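# Press springy cord onto board line with steel blocks

## Task

Shape the springy cord so that it follows the line marked on the board, and weigh it down with the steel blocks so it stays put. The cord counts as placed only when every part of it, from one end to the other, touches the line and lies flat against the board.

## Robot and tools

Robot: two arms, left_arm and right_arm, each ending in a two-finger parallel gripper. Base positions in the scene frame: left_arm (-0.002, +0.444, +0.049) m, right_arm (+0.011, -0.309, +0.049) m, both with almost no rotation. Scene frame: origin at table-top height halfway between the nominal bases, +x out over the table, +z up, left_arm on the +y side. Arm names do not match image left or right. Reported hand poses, velocities and targets use each arm's own base frame. Fixed cameras and the table use the scene frame. Motion offsets run along the current Hand target's own axes.

Gripper geometry: fingers point along the gripper's +z and close along its x. end_effector_position is the spot between the pads, and the fingertips extend 17.5 mm past it. A block on the wrist sticks out roughly 10 cm toward the gripper's -y and turns with it.

execute_actions(actions, cameras): actions is a list of actions. Each action is up to 15 rows, one per 1/30 s step. If fewer rows are given, the last row repeats to fill the 15. Every row has 18 numbers in [-1, 1]: left dx, dy, dz, rx, ry, rz, left gripper position, force_limit, speed, then the same nine for the right arm. The six pose numbers are an offset, not a pose, measured from that arm's Hand target as it was when the action began. Every row counts from that same start, not from the row before. Scale: 1.0 = 0.6 m or 180 degrees. rx, ry, rz form a single rotation vector. Sending the same offset in a new action moves the arm further. Six zeros re-request the current Hand target. Gripper numbers are absolute settings and are always sent, so repeat the old values to leave a gripper unchanged. position: +1 is fully open (50 mm), about -0.65 is pads touching, and -1 means grip until stopped. force_limit per pad: -1 is about 20 N, 0 about 102 N, +1 about 185 N, with up to about 15 N more at the end. speed: -1 is 20 mm/s, 0 is 85, +1 is 150. Both start at +1. cameras: a list of names, ["all"] or []. Images come back only with an empty actions list or when cameras are requested.

move(target, speed, blend, blocking, cameras): target is one 18-number row or a list of up to 15 rows, laid out as above. Every row is an offset from the Hand targets at the start of the move, not from the previous row. Paths are straight lines and do not avoid obstacles or the other arm. They last at least 0.5 s and are cut off at 10 s. speed is in m/s, from 0.002 to 1, default 0.25, and turning is capped at twice that in rad/s. Give one value, or one per target. blend is in metres and rounds corners; 0, the default, stops at each target. With blocking=false the call returns after about 0.5 s while the motion continues. The first target's gripper numbers are sent at the start; later targets' gripper numbers are sent on arrival, once everything is still. The result adds a "move:" line giving the outcome (done, off_target, moving, held, fault) and any limits: paced means the commanded pose was clipped, held means a check withheld steps. Faster moves lag and stray more, and they hit harder.

wait(seconds): 0 to 10 s, with each arm holding its last command. stop(): brakes a running move; this needs some distance, and the fingers keep moving. zoom_image(camera, region): a closer view of the newest image from cam_high, cam_low, cam_board, cam_left_wrist or cam_right_wrist. region is [x0, y0, x1, y1] in pixels, at most 504 by 504. All cameras are 896x504, and calibration with K, distortion and T_world_to_cam is provided. finished_scene(scene): takes the current scene number and cannot be undone. The goal must hold without the robot.

Results: end_effector_position (m) and end_effector_quat_wxyz in the arm's base frame, which may be off by a few cm. Hand target is the last commanded pose after clipping, and the next offsets start from it. Tool commands shows the present gripper settings. object_status: 0 moving, 1 blocked while opening, 2 blocked while closing (a grip), 3 at the commanded position or pads met. Opening in mm = (250 - position_measured) x 0.202. Joint velocities may read "within noise". Flange force is the external force along the gripper axes; it is noisy and includes the weight of anything held. MOTOR HOT warns of heating, and OVER-TEMPERATURE FAULT means the brakes stay on for 30 to 60 s or more.

Control details: each step, the commanded pose is clipped to within 70 mm and 16 degrees of the measured pose. A gripper can settle short of its target; the next command, even all zeros, asks for it again, or you can send the remaining gap as an offset. To grip, keep position at -1 and check for status 2. A new force_limit or speed only applies after position changes by at least 0.01, so open before regripping more gently. Keep anything fixed centred between the pads.

Avoid: faults from 150 N net force or joint torque limits (147 N m for the waist, shoulder and elbow; 36.8 N m for the three wrist joints). A fault freezes the arm for 10 s. The arms are stiff, so aiming even slightly past a firm contact can trigger a fault; to stop pushing, command the target back behind the gripper. A clearance check blocks arm-to-arm approaches, but contact or pinching between the arms can fail the task. Do not drop, slam or release moving parts, and never let anything fall off the table. Holding loads, reaching far out and pushing steadily all heat the motors. Loose items may get bumped occasionally.

Each tool is called after ">>>" as name(argument=value, ...) on one line, values as JSON.

## Session

>>> execute_actions(actions=[])

Scene clock: 0.00 s.
left_arm: end_effector_position=(+0.4010, +0.2182, +0.1635) position_measured=3 object_status=3 end_effector_quat_wxyz=(+0.630, -0.288, -0.689, -0.214) | right_arm: end_effector_position=(+0.3878, +0.3520, +0.3327) position_measured=3 object_status=3 end_effector_quat_wxyz=(-0.028, +0.483, +0.863, -0.144)
Joint positions: left_arm=[0.111 0.771 0.356 -1.1 -2.17 0.54] | right_arm=[0.969 0.448 0.643 -0.033 -2.058 -0.43]
Joint velocities: within noise
Flange force (N): no reading
Hand target: left_arm +0.4010, +0.2182, +0.1635; +0.630, -0.288, -0.689, -0.214 | right_arm +0.3878, +0.3520, +0.3327; -0.028, +0.483, +0.863, -0.144
Tool commands: left_gripper/position=+1.0 left_gripper/force_limit=+1.0 left_gripper/speed=+1.0 right_gripper/position=+1.0 right_gripper/force_limit=+1.0 right_gripper/speed=+1.0

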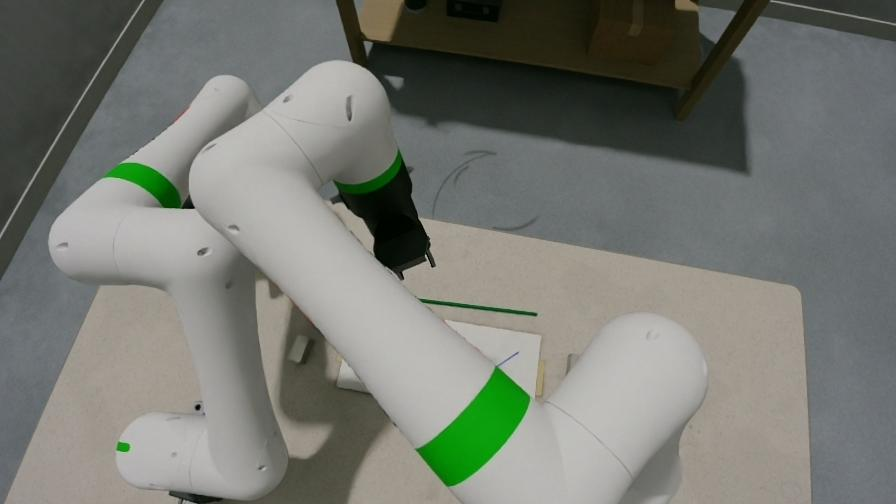

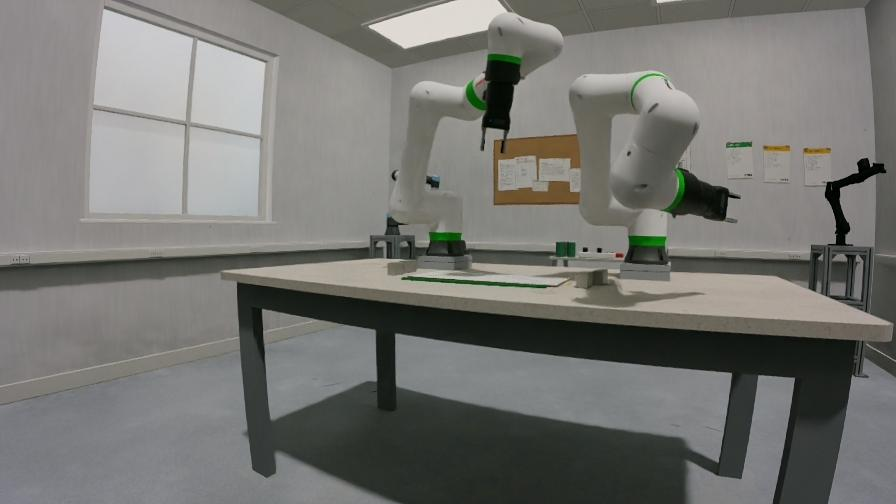

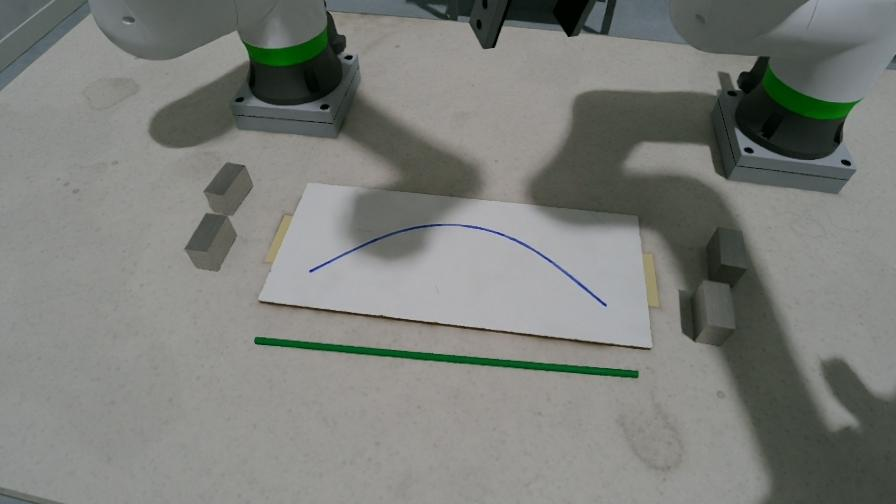

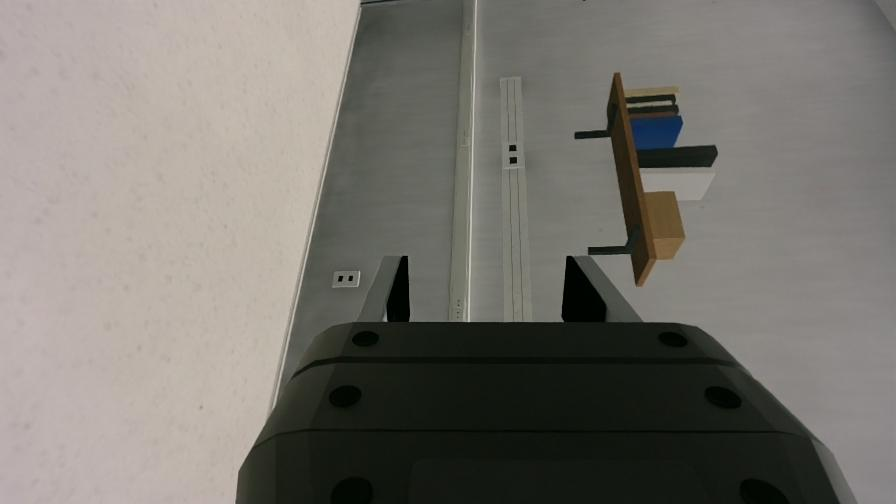

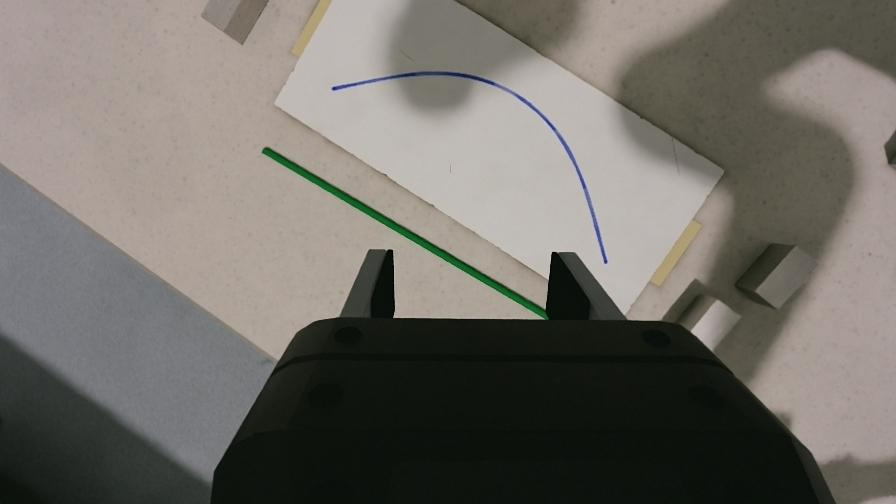

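>>> zoom_image(camera="cam_board", region=[160, 150, 460, 320])

>>> zoom_image(camera="cam_board", region=[450, 210, 770, 390])

Scaled by 1.680 from the camera's 896x504 image, which has a finer 1280x720 frame.

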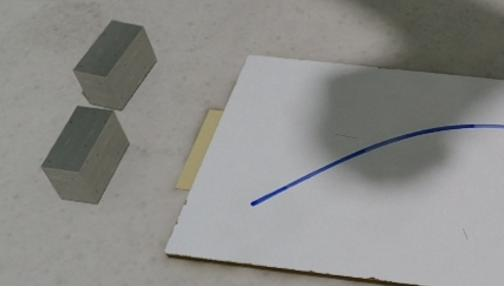

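Scaled by 1.575 from the camera's 896x504 image, which has a finer 1280x720 frame.

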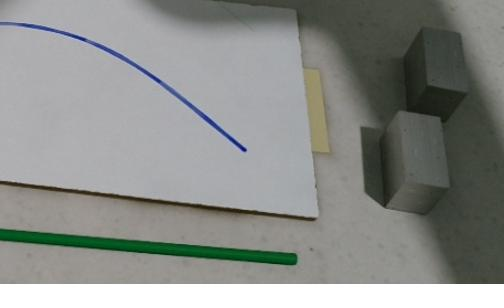

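>>> zoom_image(camera="cam_board", region=[670, 210, 770, 360])

>>> zoom_image(camera="cam_board", region=[170, 150, 270, 280])

>>> zoom_image(camera="cam_board", region=[300, 210, 460, 290])

>>> zoom_image(camera="cam_board", region=[450, 210, 610, 310])

Scaled by 3.360 from the camera's 896x504 image, which has a finer 1280x720 frame.

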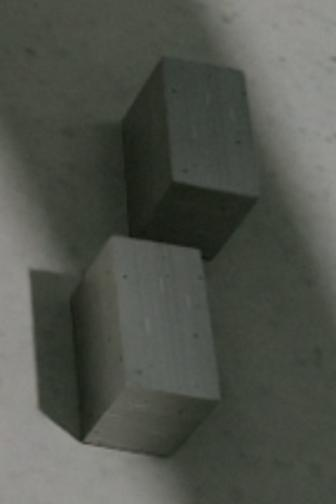

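Scaled by 3.877 from the camera's 896x504 image, which has a finer 1280x720 frame.

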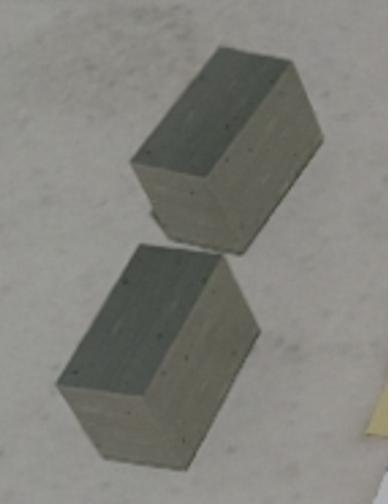

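Scaled by 3.150 from the camera's 896x504 image, which has a finer 1280x720 frame.

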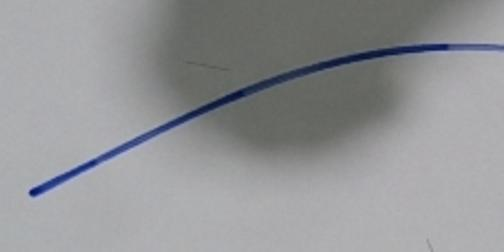

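Scaled by 3.150 from the camera's 896x504 image, which has a finer 1280x720 frame.

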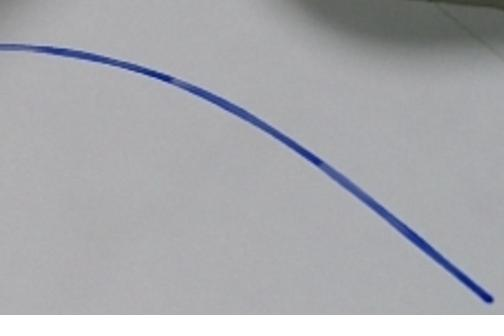

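>>> move(target=[-0.1577,-0.5117,-0.297,-0.2093,-0.4246,0.2017,1,-0.6,0,-0.412,-0.2852,0.507,-0.0783,0.0542,0.1819,1,-0.6,0], speed=0.4, cameras=["cam_board","cam_left_wrist","cam_right_wrist","cam_high"])

Scene clock: 136.33 s.
left_arm: end_effector_position=(+0.3331, -0.1390, +0.1108) position_measured=3 object_status=3 end_effector_quat_wxyz=(+0.000, +0.707, +0.707, +0.001) | right_arm: end_effector_position=(+0.3210, -0.0075, +0.1108) position_measured=3 object_status=3 end_effector_quat_wxyz=(+0.000, +0.716, +0.698, +0.001)
Joint positions: left_arm=[-0.028 -0.148 -0.543 -0.001 -1.175 0.028] | right_arm=[0.393 -0.266 -0.635 -0.001 -1.2 -0.417]
Flange force (N): left_arm=[2.6 0.2 1.1] | right_arm=[0.5 2.0 -2.7]
Hand target: left_arm +0.3330, -0.1390, +0.1108; +0.000, +0.707, +0.707, +0.001 | right_arm +0.3210, -0.0075, +0.1108; +0.000, +0.716, +0.698, +0.001
Off the commanded pose: left_arm 0.000 m, 0 deg | right_arm 0.000 m, 0 deg.
move: done
camera_calibration:
cam_left_wrist: T_world_to_cam=[[-0.00169303, 0.999998, 0.00114933, 0.149547], [0.93909, 0.00119492, 0.343669, -0.337114], [0.343666, 0.00166116, -0.93909, 0.120851], [0, 0, 0, 1]] pos_world=[0.275301, -0.149344, 0.229174]
cam_right_wrist: T_world_to_cam=[[0.0066836, 0.999905, 0.0120607, 0.0124434], [0.930923, -0.0106258, 0.36506, -0.329367], [0.365153, 0.00878766, -0.930906, 0.116439], [0, 0, 0, 1]] pos_world=[0.264015, -0.0169652, 0.228482]
Images, in order (width x height): cam_high 896x504, cam_board 896x504, cam_left_wrist 896x504, cam_right_wrist 896x504.

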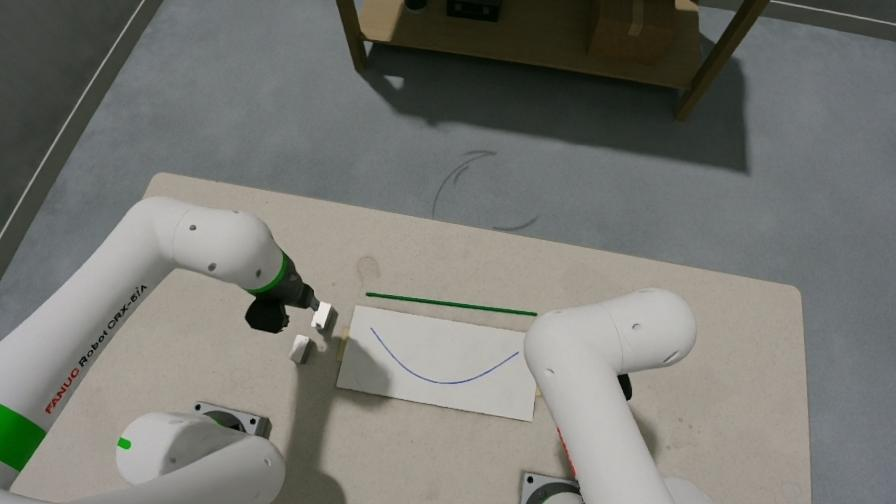

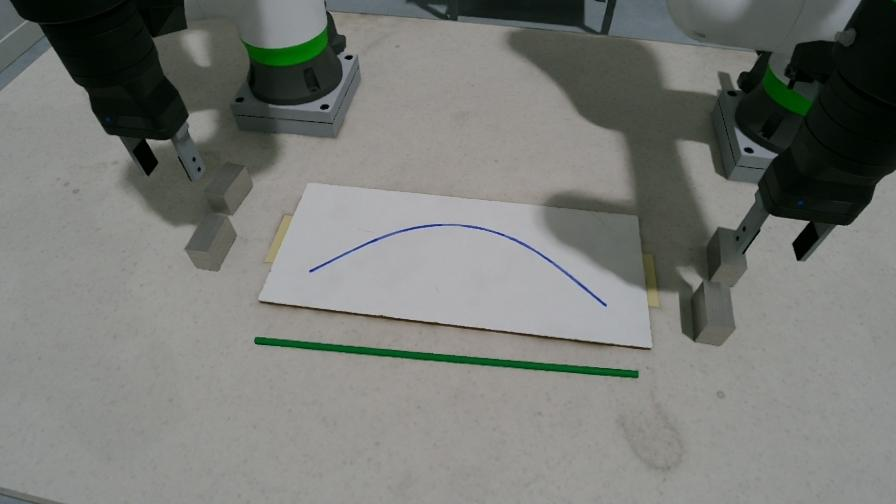

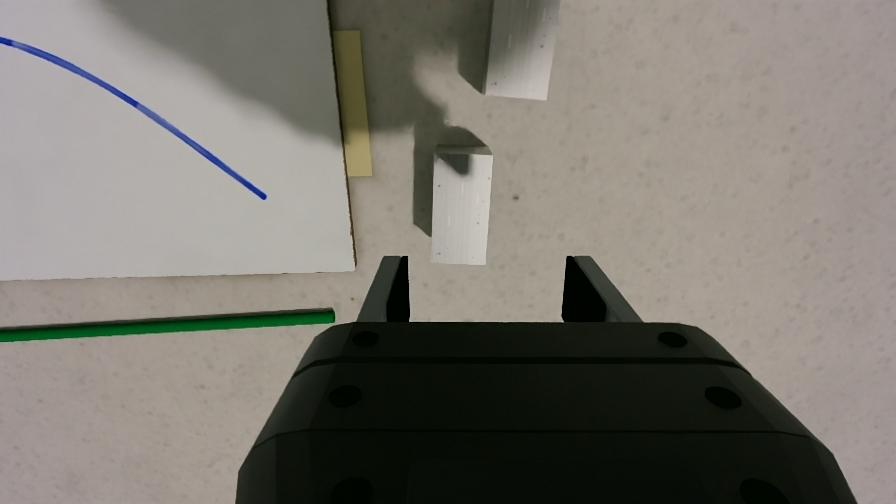

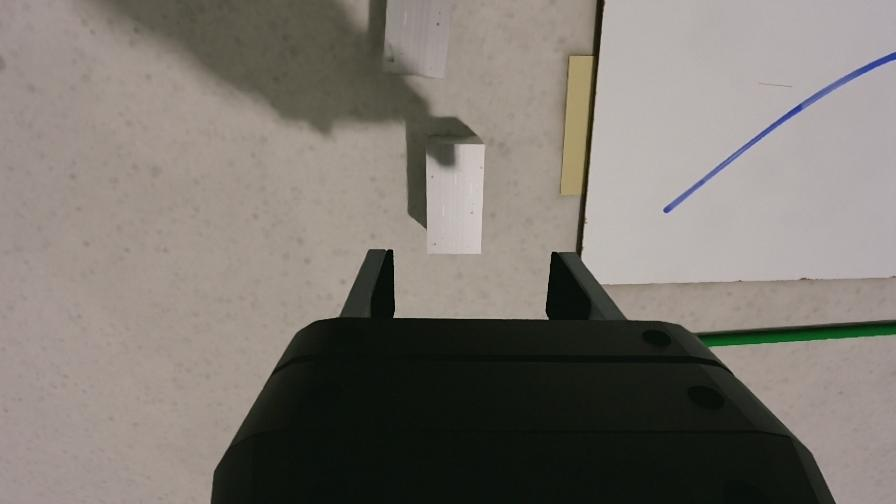

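>>> move(target=[[-0.0045,0.0083,0.2063,0,0,0,1,-0.6,0,-0.0058,0.0073,0.2063,0,0,0,1,-0.6,0],[-0.0045,0.0083,0.2063,0,0,0,-1,-0.6,-0.5,-0.0058,0.0073,0.2063,0,0,0,-1,-0.6,-0.5],[-0.0045,0.0083,0.1063,0,0,0,-1,-0.6,-0.5,-0.0058,0.0073,0.1063,0,0,0,-1,-0.6,-0.5]], speed=[0.15,0.15,0.15], cameras=["cam_board"])

Scene clock: 153.03 s.
left_arm: end_effector_position=(+0.3381, -0.1418, +0.0470) position_measured=104 object_status=2 end_effector_quat_wxyz=(+0.000, +0.707, +0.707, +0.001) | right_arm: end_effector_position=(+0.3254, -0.0111, +0.0470) position_measured=104 object_status=2 end_effector_quat_wxyz=(+0.000, +0.716, +0.698, +0.001)
Joint positions: left_arm=[-0.035 -0.046 -0.619 -0.001 -0.997 0.036] | right_arm=[0.376 -0.162 -0.721 -0.001 -1.011 -0.4]
Flange force (N): left_arm=[2.0 1.7 7.1] | right_arm=[2.3 2.4 3.2]
Hand target: left_arm +0.3381, -0.1417, +0.0470; +0.000, +0.707, +0.707, +0.001 | right_arm +0.3254, -0.0110, +0.0470; +0.000, +0.716, +0.698, +0.001
Off the commanded pose: left_arm 0.000 m, 0 deg | right_arm 0.000 m, 0 deg.
move: done
Images, in order (width x height): cam_board 896x504.

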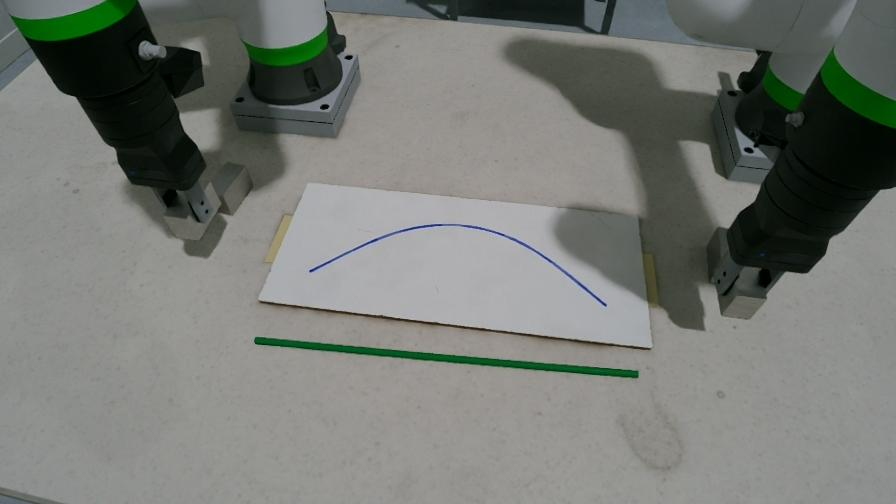

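>>> move(target=[[-0.2037,-0.0398,0.0,0,0,-0.2806,-1,-0.6,-0.5,0.2312,-0.0212,0.0,0,0,0.26,-1,-0.6,-0.5],[-0.2037,-0.0398,0.0883,0,0,-0.2806,-1,-0.6,-0.5,0.2312,-0.0212,0.0883,0,0,0.26,-1,-0.6,-0.5],[-0.2037,-0.0398,0.0883,0,0,-0.2806,0.1,-0.6,-0.8,0.2312,-0.0212,0.0883,0,0,0.26,0.1,-0.6,-0.8],[-0.2037,-0.0398,-0.15,0,0,-0.2806,0.1,-0.6,-0.8,0.2312,-0.0212,-0.15,0,0,0.26,0.1,-0.6,-0.8]], speed=[0.3,0.08,0.1,0.25], cameras=["cam_board","cam_left_wrist","cam_right_wrist"])

Scene clock: 172.23 s.
left_arm: end_effector_position=(+0.3141, -0.2640, +0.1368) position_measured=104 object_status=2 end_effector_quat_wxyz=(+0.000, +0.338, +0.941, +0.001) | right_arm: end_effector_position=(+0.3161, +0.1279, +0.1372) position_measured=104 object_status=2 end_effector_quat_wxyz=(+0.000, +0.934, +0.356, +0.001)
Joint positions: left_arm=[-0.378 -0.04 -0.38 -0.001 -1.23 1.259] | right_arm=[0.775 -0.232 -0.545 0 -1.257 -1.617]
Flange force (N): left_arm=[-0.7 4.1 5.4] | right_arm=[2.3 0.4 2.2]
Hand target: left_arm +0.3141, -0.2639, +0.1369; +0.001, +0.338, +0.941, +0.001 | right_arm +0.3161, +0.1279, +0.1372; +0.000, +0.934, +0.356, +0.001
Off the commanded pose: left_arm 0.000 m, 0 deg | right_arm 0.000 m, 0 deg.
move: done
camera_calibration:
cam_left_wrist: T_world_to_cam=[[-0.772758, 0.634701, -0.000216516, 0.42039], [0.595952, 0.725697, 0.34381, -0.0290767], [0.218373, 0.265553, -0.939039, 0.261103], [0, 0, 0, 1]] pos_world=[0.28517, -0.315058, 0.255274]
cam_right_wrist: T_world_to_cam=[[0.733477, 0.679606, 0.0121696, -0.311994], [0.629796, -0.686235, 0.363922, -0.15122], [0.255674, -0.259264, -0.93135, 0.210499], [0, 0, 0, 1]] pos_world=[0.270259, 0.162836, 0.254877]
Images, in order (width x height): cam_board 896x504, cam_left_wrist 896x504, cam_right_wrist 896x504.

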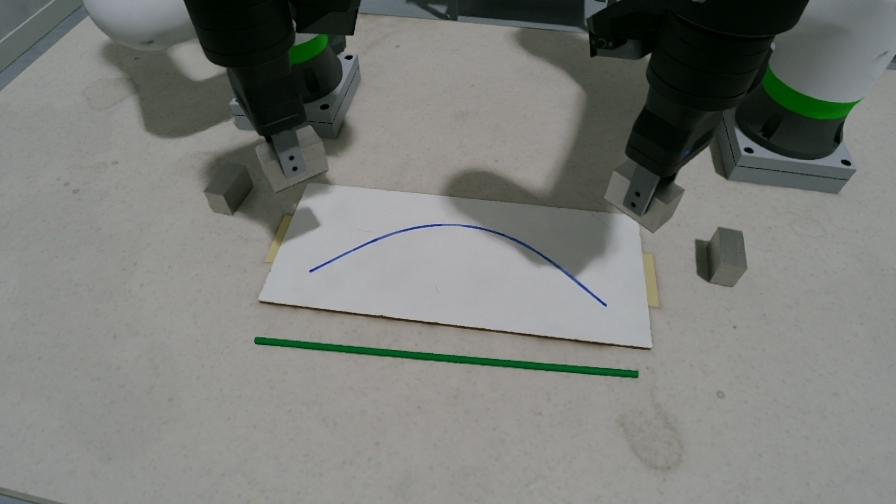

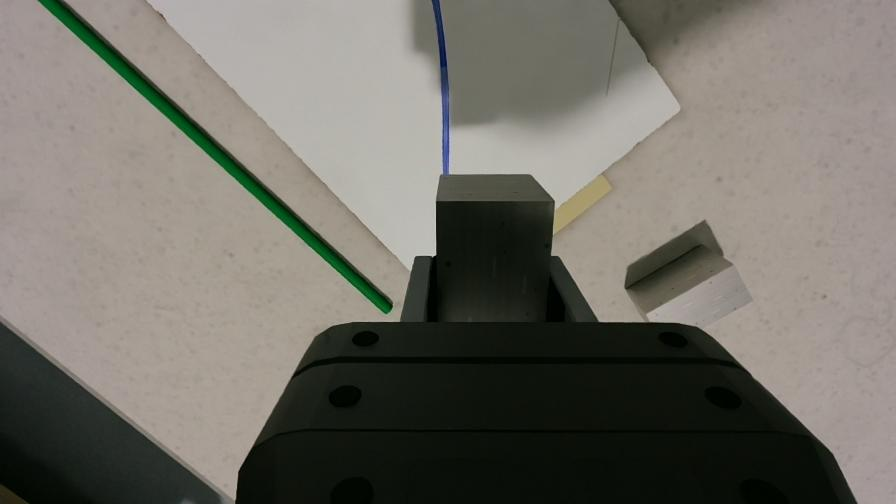

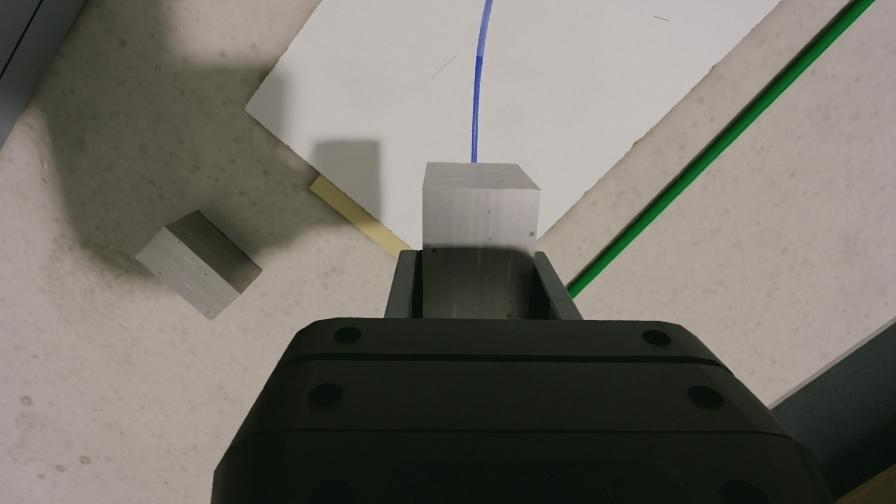

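>>> move(target=[[0,0,0.2,0,0,0,0.1,-0.6,-0.8,0,0,0.2,0,0,0,0.1,-0.6,-0.8],[0,0,0.2383,0,0,0,0.1,-0.6,-0.8,0,0,0.2383,0,0,0,0.1,-0.6,-0.8],[0,0,0.2383,0,0,0,0.7,-0.6,-0.8,0,0,0.2383,0,0,0,0.7,-0.6,-0.8],[0,0,0,0,0,0,0.7,-0.6,-0.8,0,0,0,0,0,0,0.7,-0.6,-0.8]], speed=[0.25,0.06,0.1,0.25], cameras=["cam_board","cam_left_wrist","cam_right_wrist"])

Scene clock: 179.77 s.
left_arm: end_effector_position=(+0.3141, -0.2640, +0.1368) position_measured=48 object_status=3 end_effector_quat_wxyz=(+0.000, +0.338, +0.941, +0.001) | right_arm: end_effector_position=(+0.3161, +0.1279, +0.1372) position_measured=48 object_status=3 end_effector_quat_wxyz=(+0.000, +0.934, +0.356, +0.001)
Joint positions: left_arm=[-0.378 -0.04 -0.38 -0.001 -1.23 1.259] | right_arm=[0.775 -0.232 -0.545 0 -1.257 -1.617]
Flange force (N): left_arm=[-0.6 2.3 -0.3] | right_arm=[3.0 1.3 -2.5]
Hand target: left_arm +0.3141, -0.2639, +0.1369; +0.001, +0.338, +0.941, +0.001 | right_arm +0.3161, +0.1279, +0.1372; +0.000, +0.934, +0.356, +0.001
Off the commanded pose: left_arm 0.000 m, 0 deg | right_arm 0.000 m, 0 deg.
move: done
camera_calibration:
cam_left_wrist: T_world_to_cam=[[-0.772758, 0.634701, -0.000216516, 0.42039], [0.595952, 0.725697, 0.34381, -0.0290767], [0.218373, 0.265553, -0.939039, 0.261103], [0, 0, 0, 1]] pos_world=[0.28517, -0.315058, 0.255274]
cam_right_wrist: T_world_to_cam=[[0.733477, 0.679606, 0.0121696, -0.311994], [0.629796, -0.686235, 0.363922, -0.15122], [0.255674, -0.259264, -0.93135, 0.210499], [0, 0, 0, 1]] pos_world=[0.270259, 0.162836, 0.254877]
Images, in order (width x height): cam_board 896x504, cam_left_wrist 896x504, cam_right_wrist 896x504.

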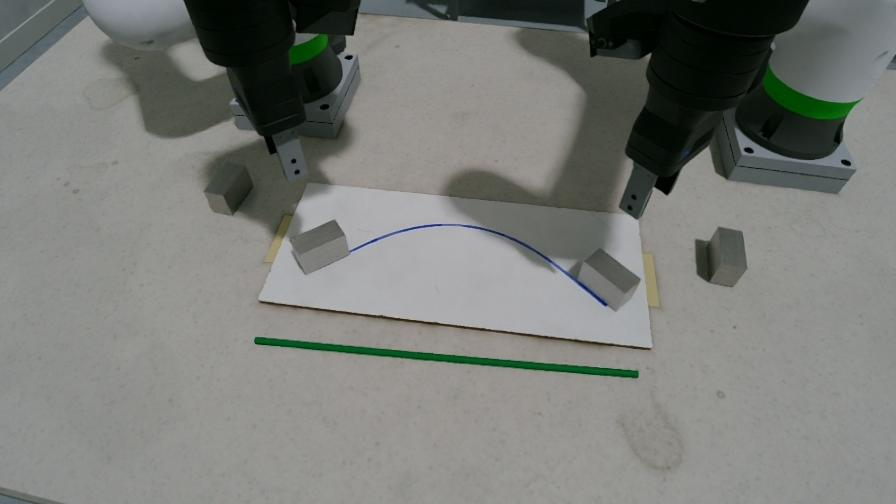

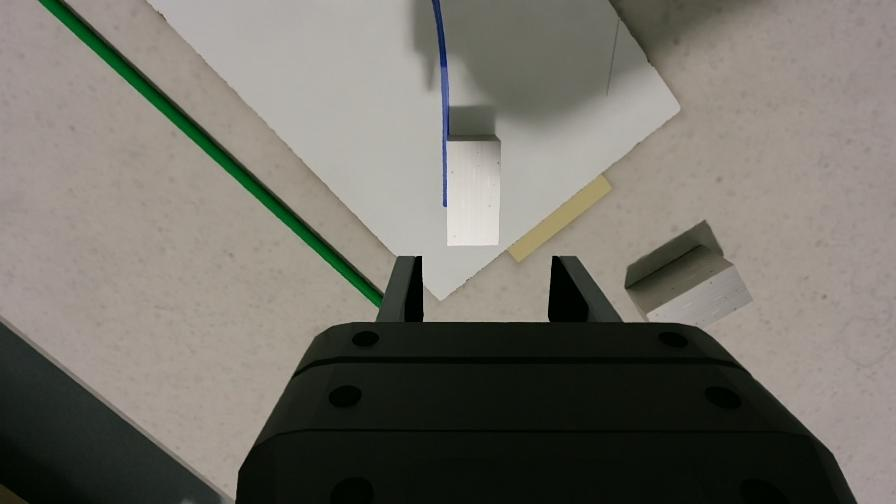

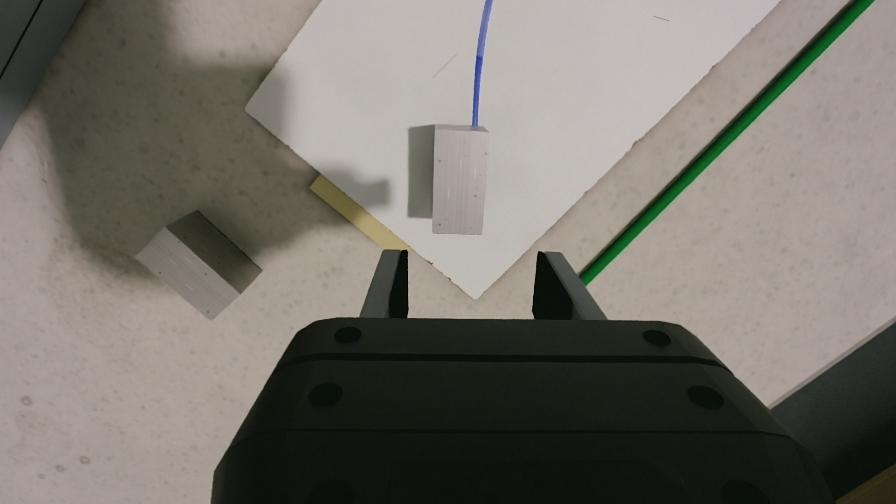

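>>> zoom_image(camera="cam_board", region=[540, 230, 660, 320])

>>> zoom_image(camera="cam_board", region=[270, 200, 390, 290])

>>> zoom_image(camera="cam_left_wrist", region=[390, 100, 550, 260])

>>> zoom_image(camera="cam_right_wrist", region=[390, 100, 550, 260])

Scaled by 4.200 from the camera's 896x504 image, which has a finer 1280x720 frame.

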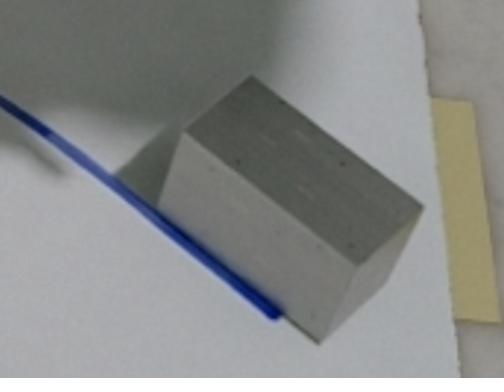

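Scaled by 4.200 from the camera's 896x504 image, which has a finer 1280x720 frame.

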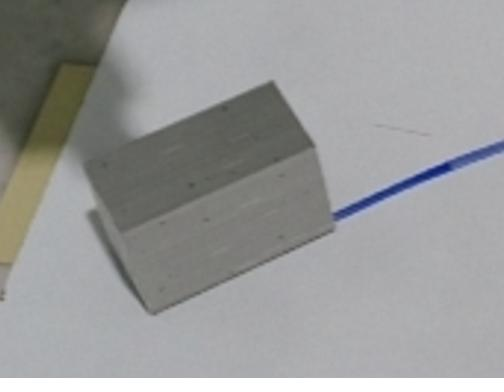

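Scaled by 3.150 from the camera's 896x504 image, which has a finer 1280x720 frame.

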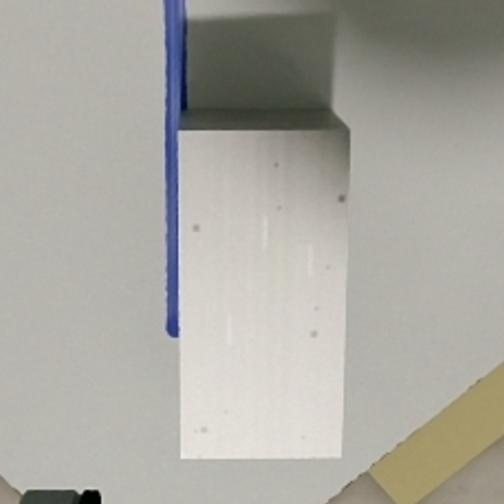

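Scaled by 3.150 from the camera's 896x504 image, which has a finer 1280x720 frame.

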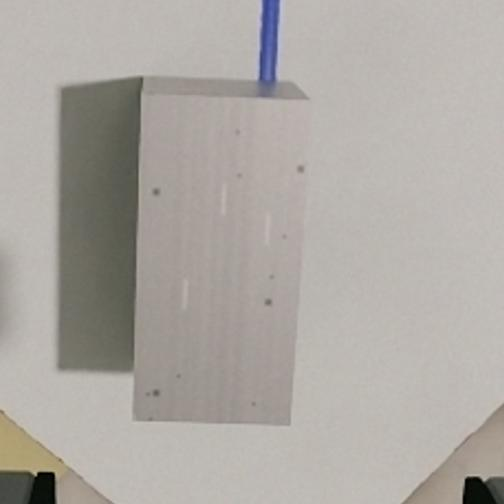

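>>> move(target=[[0,0,0.2383,0,0,0,0.7,-0.6,-0.8,0,0,0.2383,0,0,0,0.7,-0.6,-0.8],[0,0,0.2383,0,0,0,-1,-0.6,-0.8,0,0,0.2383,0,0,0,-1,-0.6,-0.8],[0.0015,0,0.237,0,0,0,-1,-0.6,-0.8,-0.0103,0,0.237,0,0,0,-1,-0.6,-0.8],[0.0015,0,0.237,0,0,0,0.7,-0.6,-0.8,-0.0103,0,0.237,0,0,0,0.7,-0.6,-0.8],[0.0015,0,0,0,0,0,0.7,-0.6,-0.8,-0.0103,0,0,0,0,0,0.7,-0.6,-0.8]], speed=[0.2,0.1,0.04,0.1,0.25], cameras=["cam_board","cam_left_wrist","cam_right_wrist"])

>>> zoom_image(camera="cam_board", region=[540, 230, 660, 320])

>>> zoom_image(camera="cam_board", region=[270, 200, 390, 290])

>>> zoom_image(camera="cam_right_wrist", region=[390, 100, 550, 260])

Scene clock: 202.37 s.
left_arm: end_effector_position=(+0.3134, -0.2634, +0.1368) position_measured=48 object_status=3 end_effector_quat_wxyz=(+0.000, +0.338, +0.941, +0.001) | right_arm: end_effector_position=(+0.3115, +0.1237, +0.1372) position_measured=48 object_status=3 end_effector_quat_wxyz=(+0.000, +0.934, +0.356, +0.001)
Joint positions: left_arm=[-0.377 -0.042 -0.382 -0.001 -1.231 1.259] | right_arm=[0.776 -0.249 -0.558 0 -1.261 -1.618]
Flange force (N): left_arm=[-1.2 2.3 0.1] | right_arm=[1.1 -0.5 -2.5]
Hand target: left_arm +0.3134, -0.2634, +0.1369; +0.001, +0.338, +0.941, +0.001 | right_arm +0.3115, +0.1238, +0.1372; +0.000, +0.934, +0.356, +0.001
Off the commanded pose: left_arm 0.000 m, 0 deg | right_arm 0.000 m, 0 deg.
move: done
camera_calibration:
cam_left_wrist: T_world_to_cam=[[-0.772758, 0.634701, -0.000216516, 0.419469], [0.595952, 0.725697, 0.34381, -0.0290949], [0.218373, 0.265553, -0.939039, 0.261097], [0, 0, 0, 1]] pos_world=[0.28447, -0.314458, 0.255274]
cam_right_wrist: T_world_to_cam=[[0.733477, 0.679606, 0.0121696, -0.305834], [0.629796, -0.686235, 0.363922, -0.151136], [0.255674, -0.259264, -0.93135, 0.210612], [0, 0, 0, 1]] pos_world=[0.265659, 0.158736, 0.254877]
Images, in order (width x height): cam_board 896x504, cam_left_wrist 896x504, cam_right_wrist 896x504.

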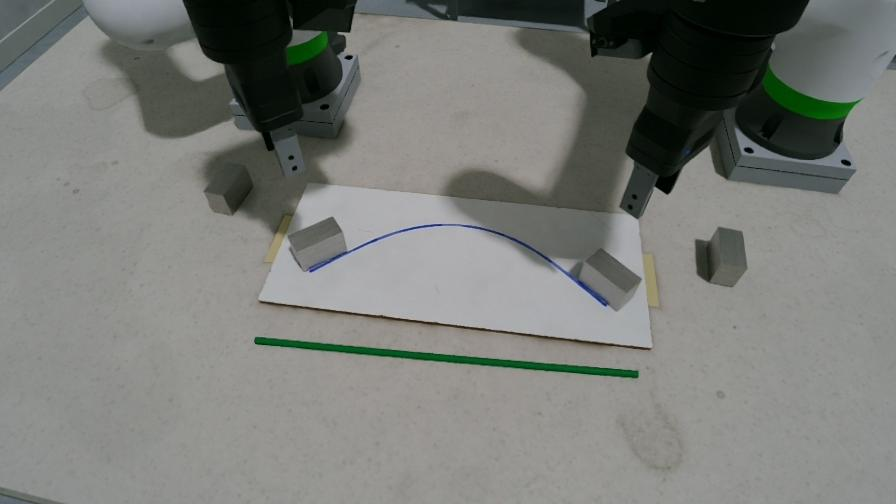

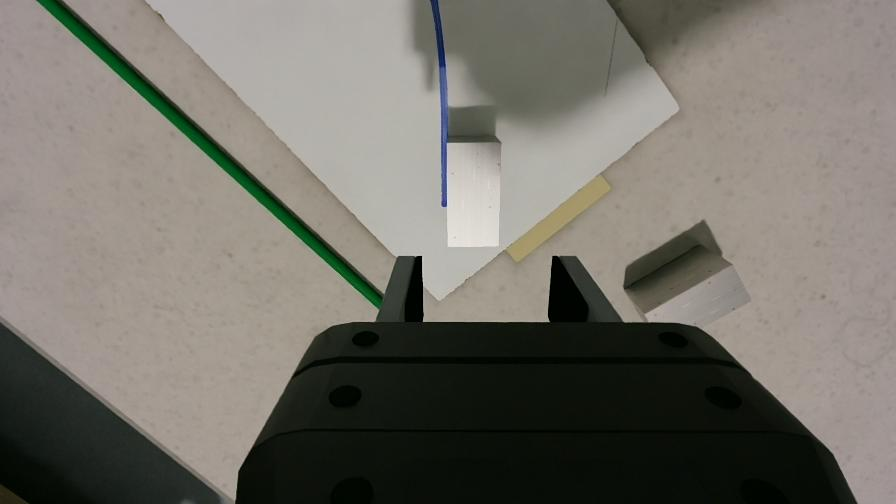

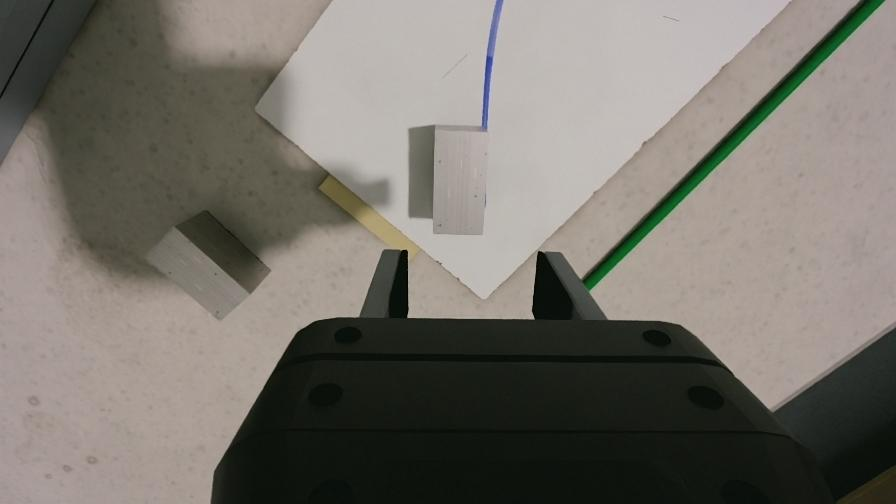

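Scaled by 4.200 from the camera's 896x504 image, which has a finer 1280x720 frame.

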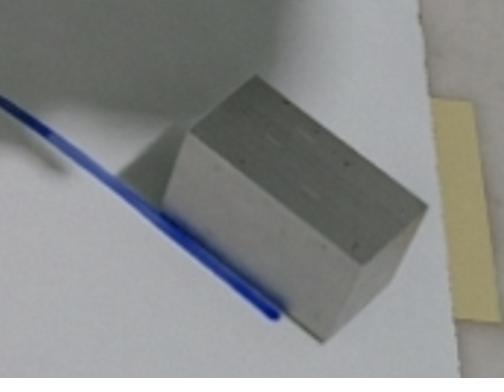

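Scaled by 4.200 from the camera's 896x504 image, which has a finer 1280x720 frame.

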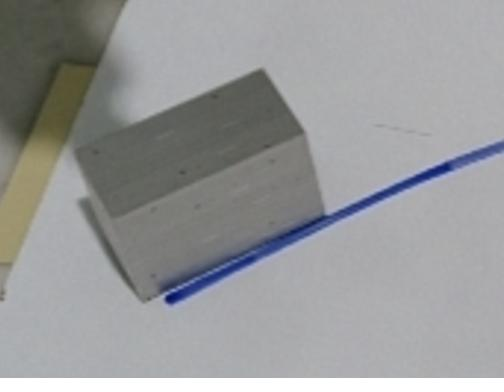

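Scaled by 3.150 from the camera's 896x504 image, which has a finer 1280x720 frame.

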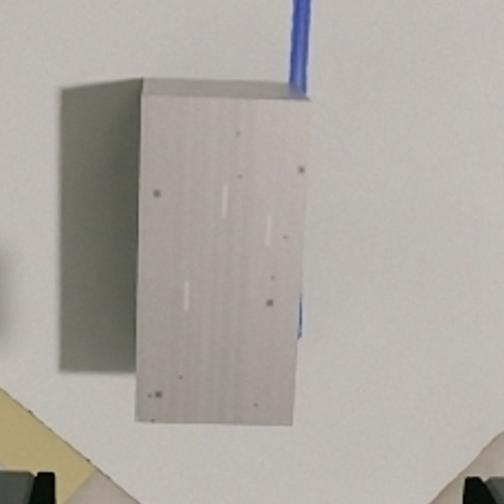

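>>> move(target=[-0.1955,0.0597,0.145,0,0,0.756,0.7,-0.6,-0.8,0.2132,0.079,0.1453,0,0,-0.785,0.7,-0.6,-0.8], speed=0.6, cameras=["cam_board","cam_left_wrist","cam_right_wrist"])

Scene clock: 226.83 s.
left_arm: end_effector_position=(+0.4269, -0.3103, +0.0501) position_measured=48 object_status=3 end_effector_quat_wxyz=(+0.000, +0.999, +0.039, +0.001) | right_arm: end_effector_position=(+0.4385, +0.1737, +0.0502) position_measured=48 object_status=3 end_effector_quat_wxyz=(+0.000, -0.027, +1.000, +0.001)
Joint positions: left_arm=[-0.38 0.335 -0.169 -0.001 -1.066 -1.112] | right_arm=[0.656 0.207 -0.334 -0.001 -1.028 0.968]
Flange force (N): left_arm=[2.0 -0.3 0.1] | right_arm=[-2.1 1.0 -2.9]
Hand target: left_arm +0.4268, -0.3103, +0.0500; +0.000, +0.999, +0.039, +0.001 | right_arm +0.4385, +0.1737, +0.0502; +0.000, -0.027, +1.000, +0.001
Off the commanded pose: left_arm 0.000 m, 0 deg | right_arm 0.000 m, 0 deg.
move: done
camera_calibration:
cam_left_wrist: T_world_to_cam=[[0.996883, 0.0788674, 0.00194142, -0.39103], [0.0734563, -0.936902, 0.341789, -0.325659], [0.0287749, -0.340581, -0.939775, 0.0601221], [0, 0, 0, 1]] pos_world=[0.412003, -0.253795, 0.168567]
cam_right_wrist: T_world_to_cam=[[-0.997369, -0.0718365, 0.00974731, 0.457787], [-0.0633161, 0.928664, 0.365478, -0.141898], [-0.0353067, 0.3639, -0.930769, 0.129449], [0, 0, 0, 1]] pos_world=[0.452169, 0.117555, 0.167885]
Images, in order (width x height): cam_board 896x504, cam_left_wrist 896x504, cam_right_wrist 896x504.

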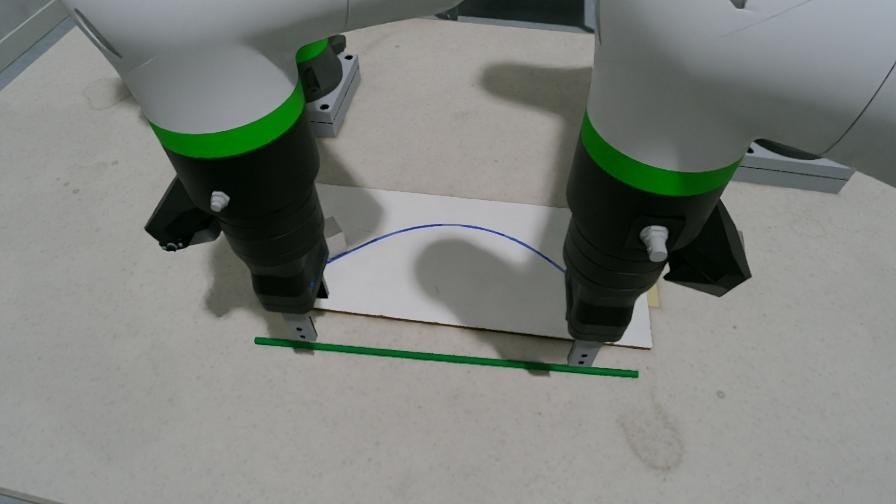

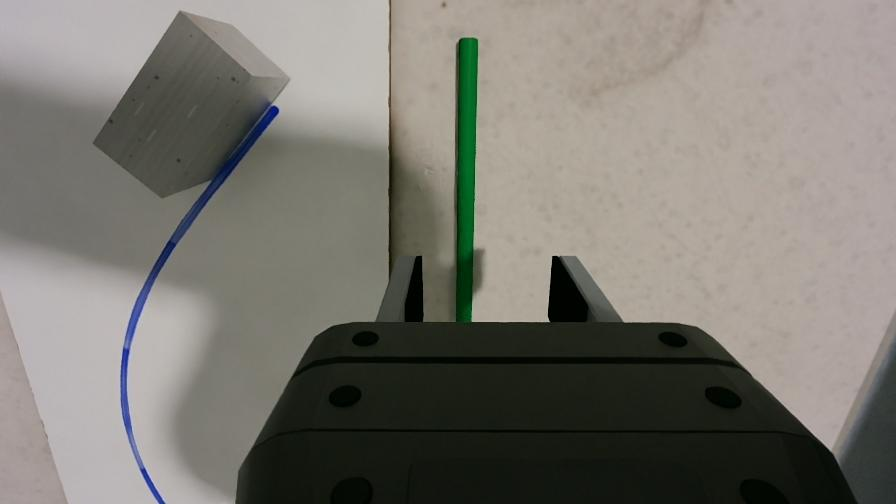

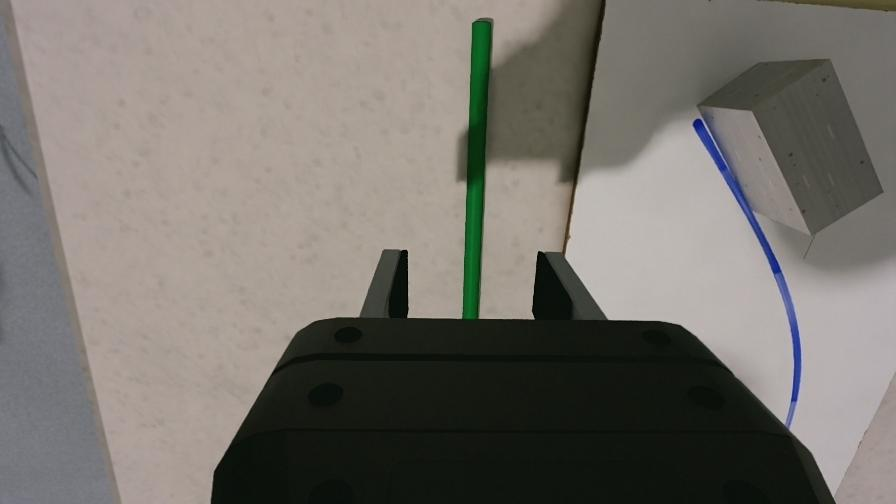

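>>> move(target=[[-0.003,0,0.132,0,0,0,0.7,-0.6,-0.8,0.0047,0,0.132,0,0,0,0.7,-0.6,-0.8],[-0.003,0,0.132,0,0,0,-1,-1,-0.8,0.0047,0,0.132,0,0,0,-1,-1,-0.8],[-0.003,0,0.06,0,0,0,-1,-1,-0.8,0.0047,0,0.06,0,0,0,-1,-1,-0.8],[-0.1017,-0.0076,0.06,0,0,0.0139,-1,-1,-0.8,0.122,0.0088,0.06,0,0,0.0139,-1,-1,-0.8],[-0.1017,-0.0076,0.121,0,0,0.0139,-1,-1,-0.8,0.122,0.0088,0.121,0,0,0.0139,-1,-1,-0.8],[-0.1017,-0.0076,0.121,0,0,0.0139,0.3,-0.6,-0.8,0.122,0.0088,0.121,0,0,0.0139,0.3,-0.6,-0.8],[-0.1017,-0.0076,-0.1,0,0,0.0139,0.3,-0.6,-0.8,0.122,0.0088,-0.1,0,0,0.0139,0.3,-0.6,-0.8]], speed=[0.12,0.1,0.1,0.12,0.06,0.1,0.25], cameras=["cam_board","cam_left_wrist","cam_right_wrist"])

Scene clock: 253.63 s.
left_arm: end_effector_position=(+0.3655, -0.3105, +0.1099) position_measured=107 object_status=3 end_effector_quat_wxyz=(+0.000, +1.000, +0.017, +0.001) | right_arm: end_effector_position=(+0.3651, +0.1750, +0.1101) position_measured=107 object_status=3 end_effector_quat_wxyz=(+0.000, -0.005, +1.000, +0.001)
Joint positions: left_arm=[-0.431 0.158 -0.236 -0.001 -1.175 -1.106] | right_arm=[0.773 -0.029 -0.436 0 -1.162 0.807]
Flange force (N): left_arm=[2.4 -0.3 -0.2] | right_arm=[-2.3 0.5 -2.8]
Hand target: left_arm +0.3656, -0.3105, +0.1099; +0.000, +1.000, +0.017, +0.001 | right_arm +0.3651, +0.1750, +0.1101; +0.000, -0.005, +1.000, +0.001
Off the commanded pose: left_arm 0.000 m, 0 deg | right_arm 0.000 m, 0 deg.
move: done
camera_calibration:
cam_left_wrist: T_world_to_cam=[[0.999378, 0.0352262, 0.00167545, -0.3444], [0.0325347, -0.939268, 0.341639, -0.327554], [0.0136083, -0.341372, -0.93983, 0.12341], [0, 0, 0, 1]] pos_world=[0.353163, -0.253401, 0.228467]
cam_right_wrist: T_world_to_cam=[[-0.999555, -0.0281714, 0.00983454, 0.377156], [-0.0226316, 0.930566, 0.365424, -0.184749], [-0.0194462, 0.365039, -0.930789, 0.176176], [0, 0, 0, 1]] pos_world=[0.376232, 0.118235, 0.227785]
Images, in order (width x height): cam_board 896x504, cam_left_wrist 896x504, cam_right_wrist 896x504.

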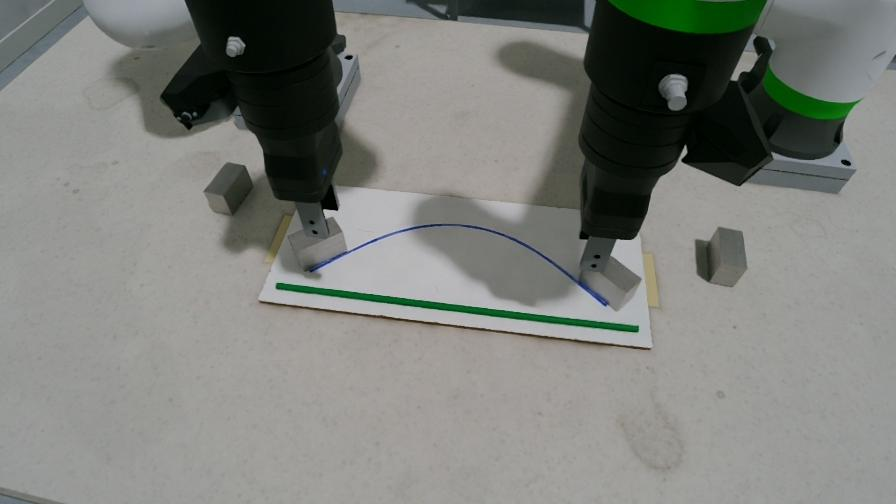

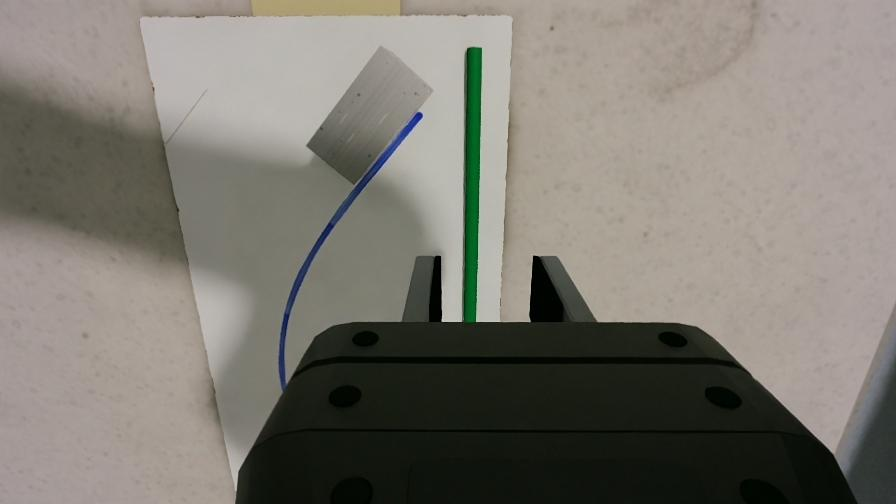

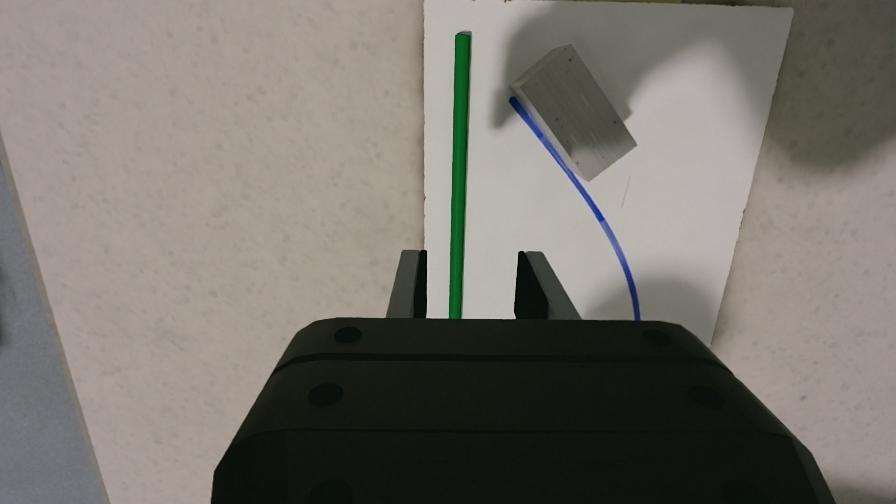

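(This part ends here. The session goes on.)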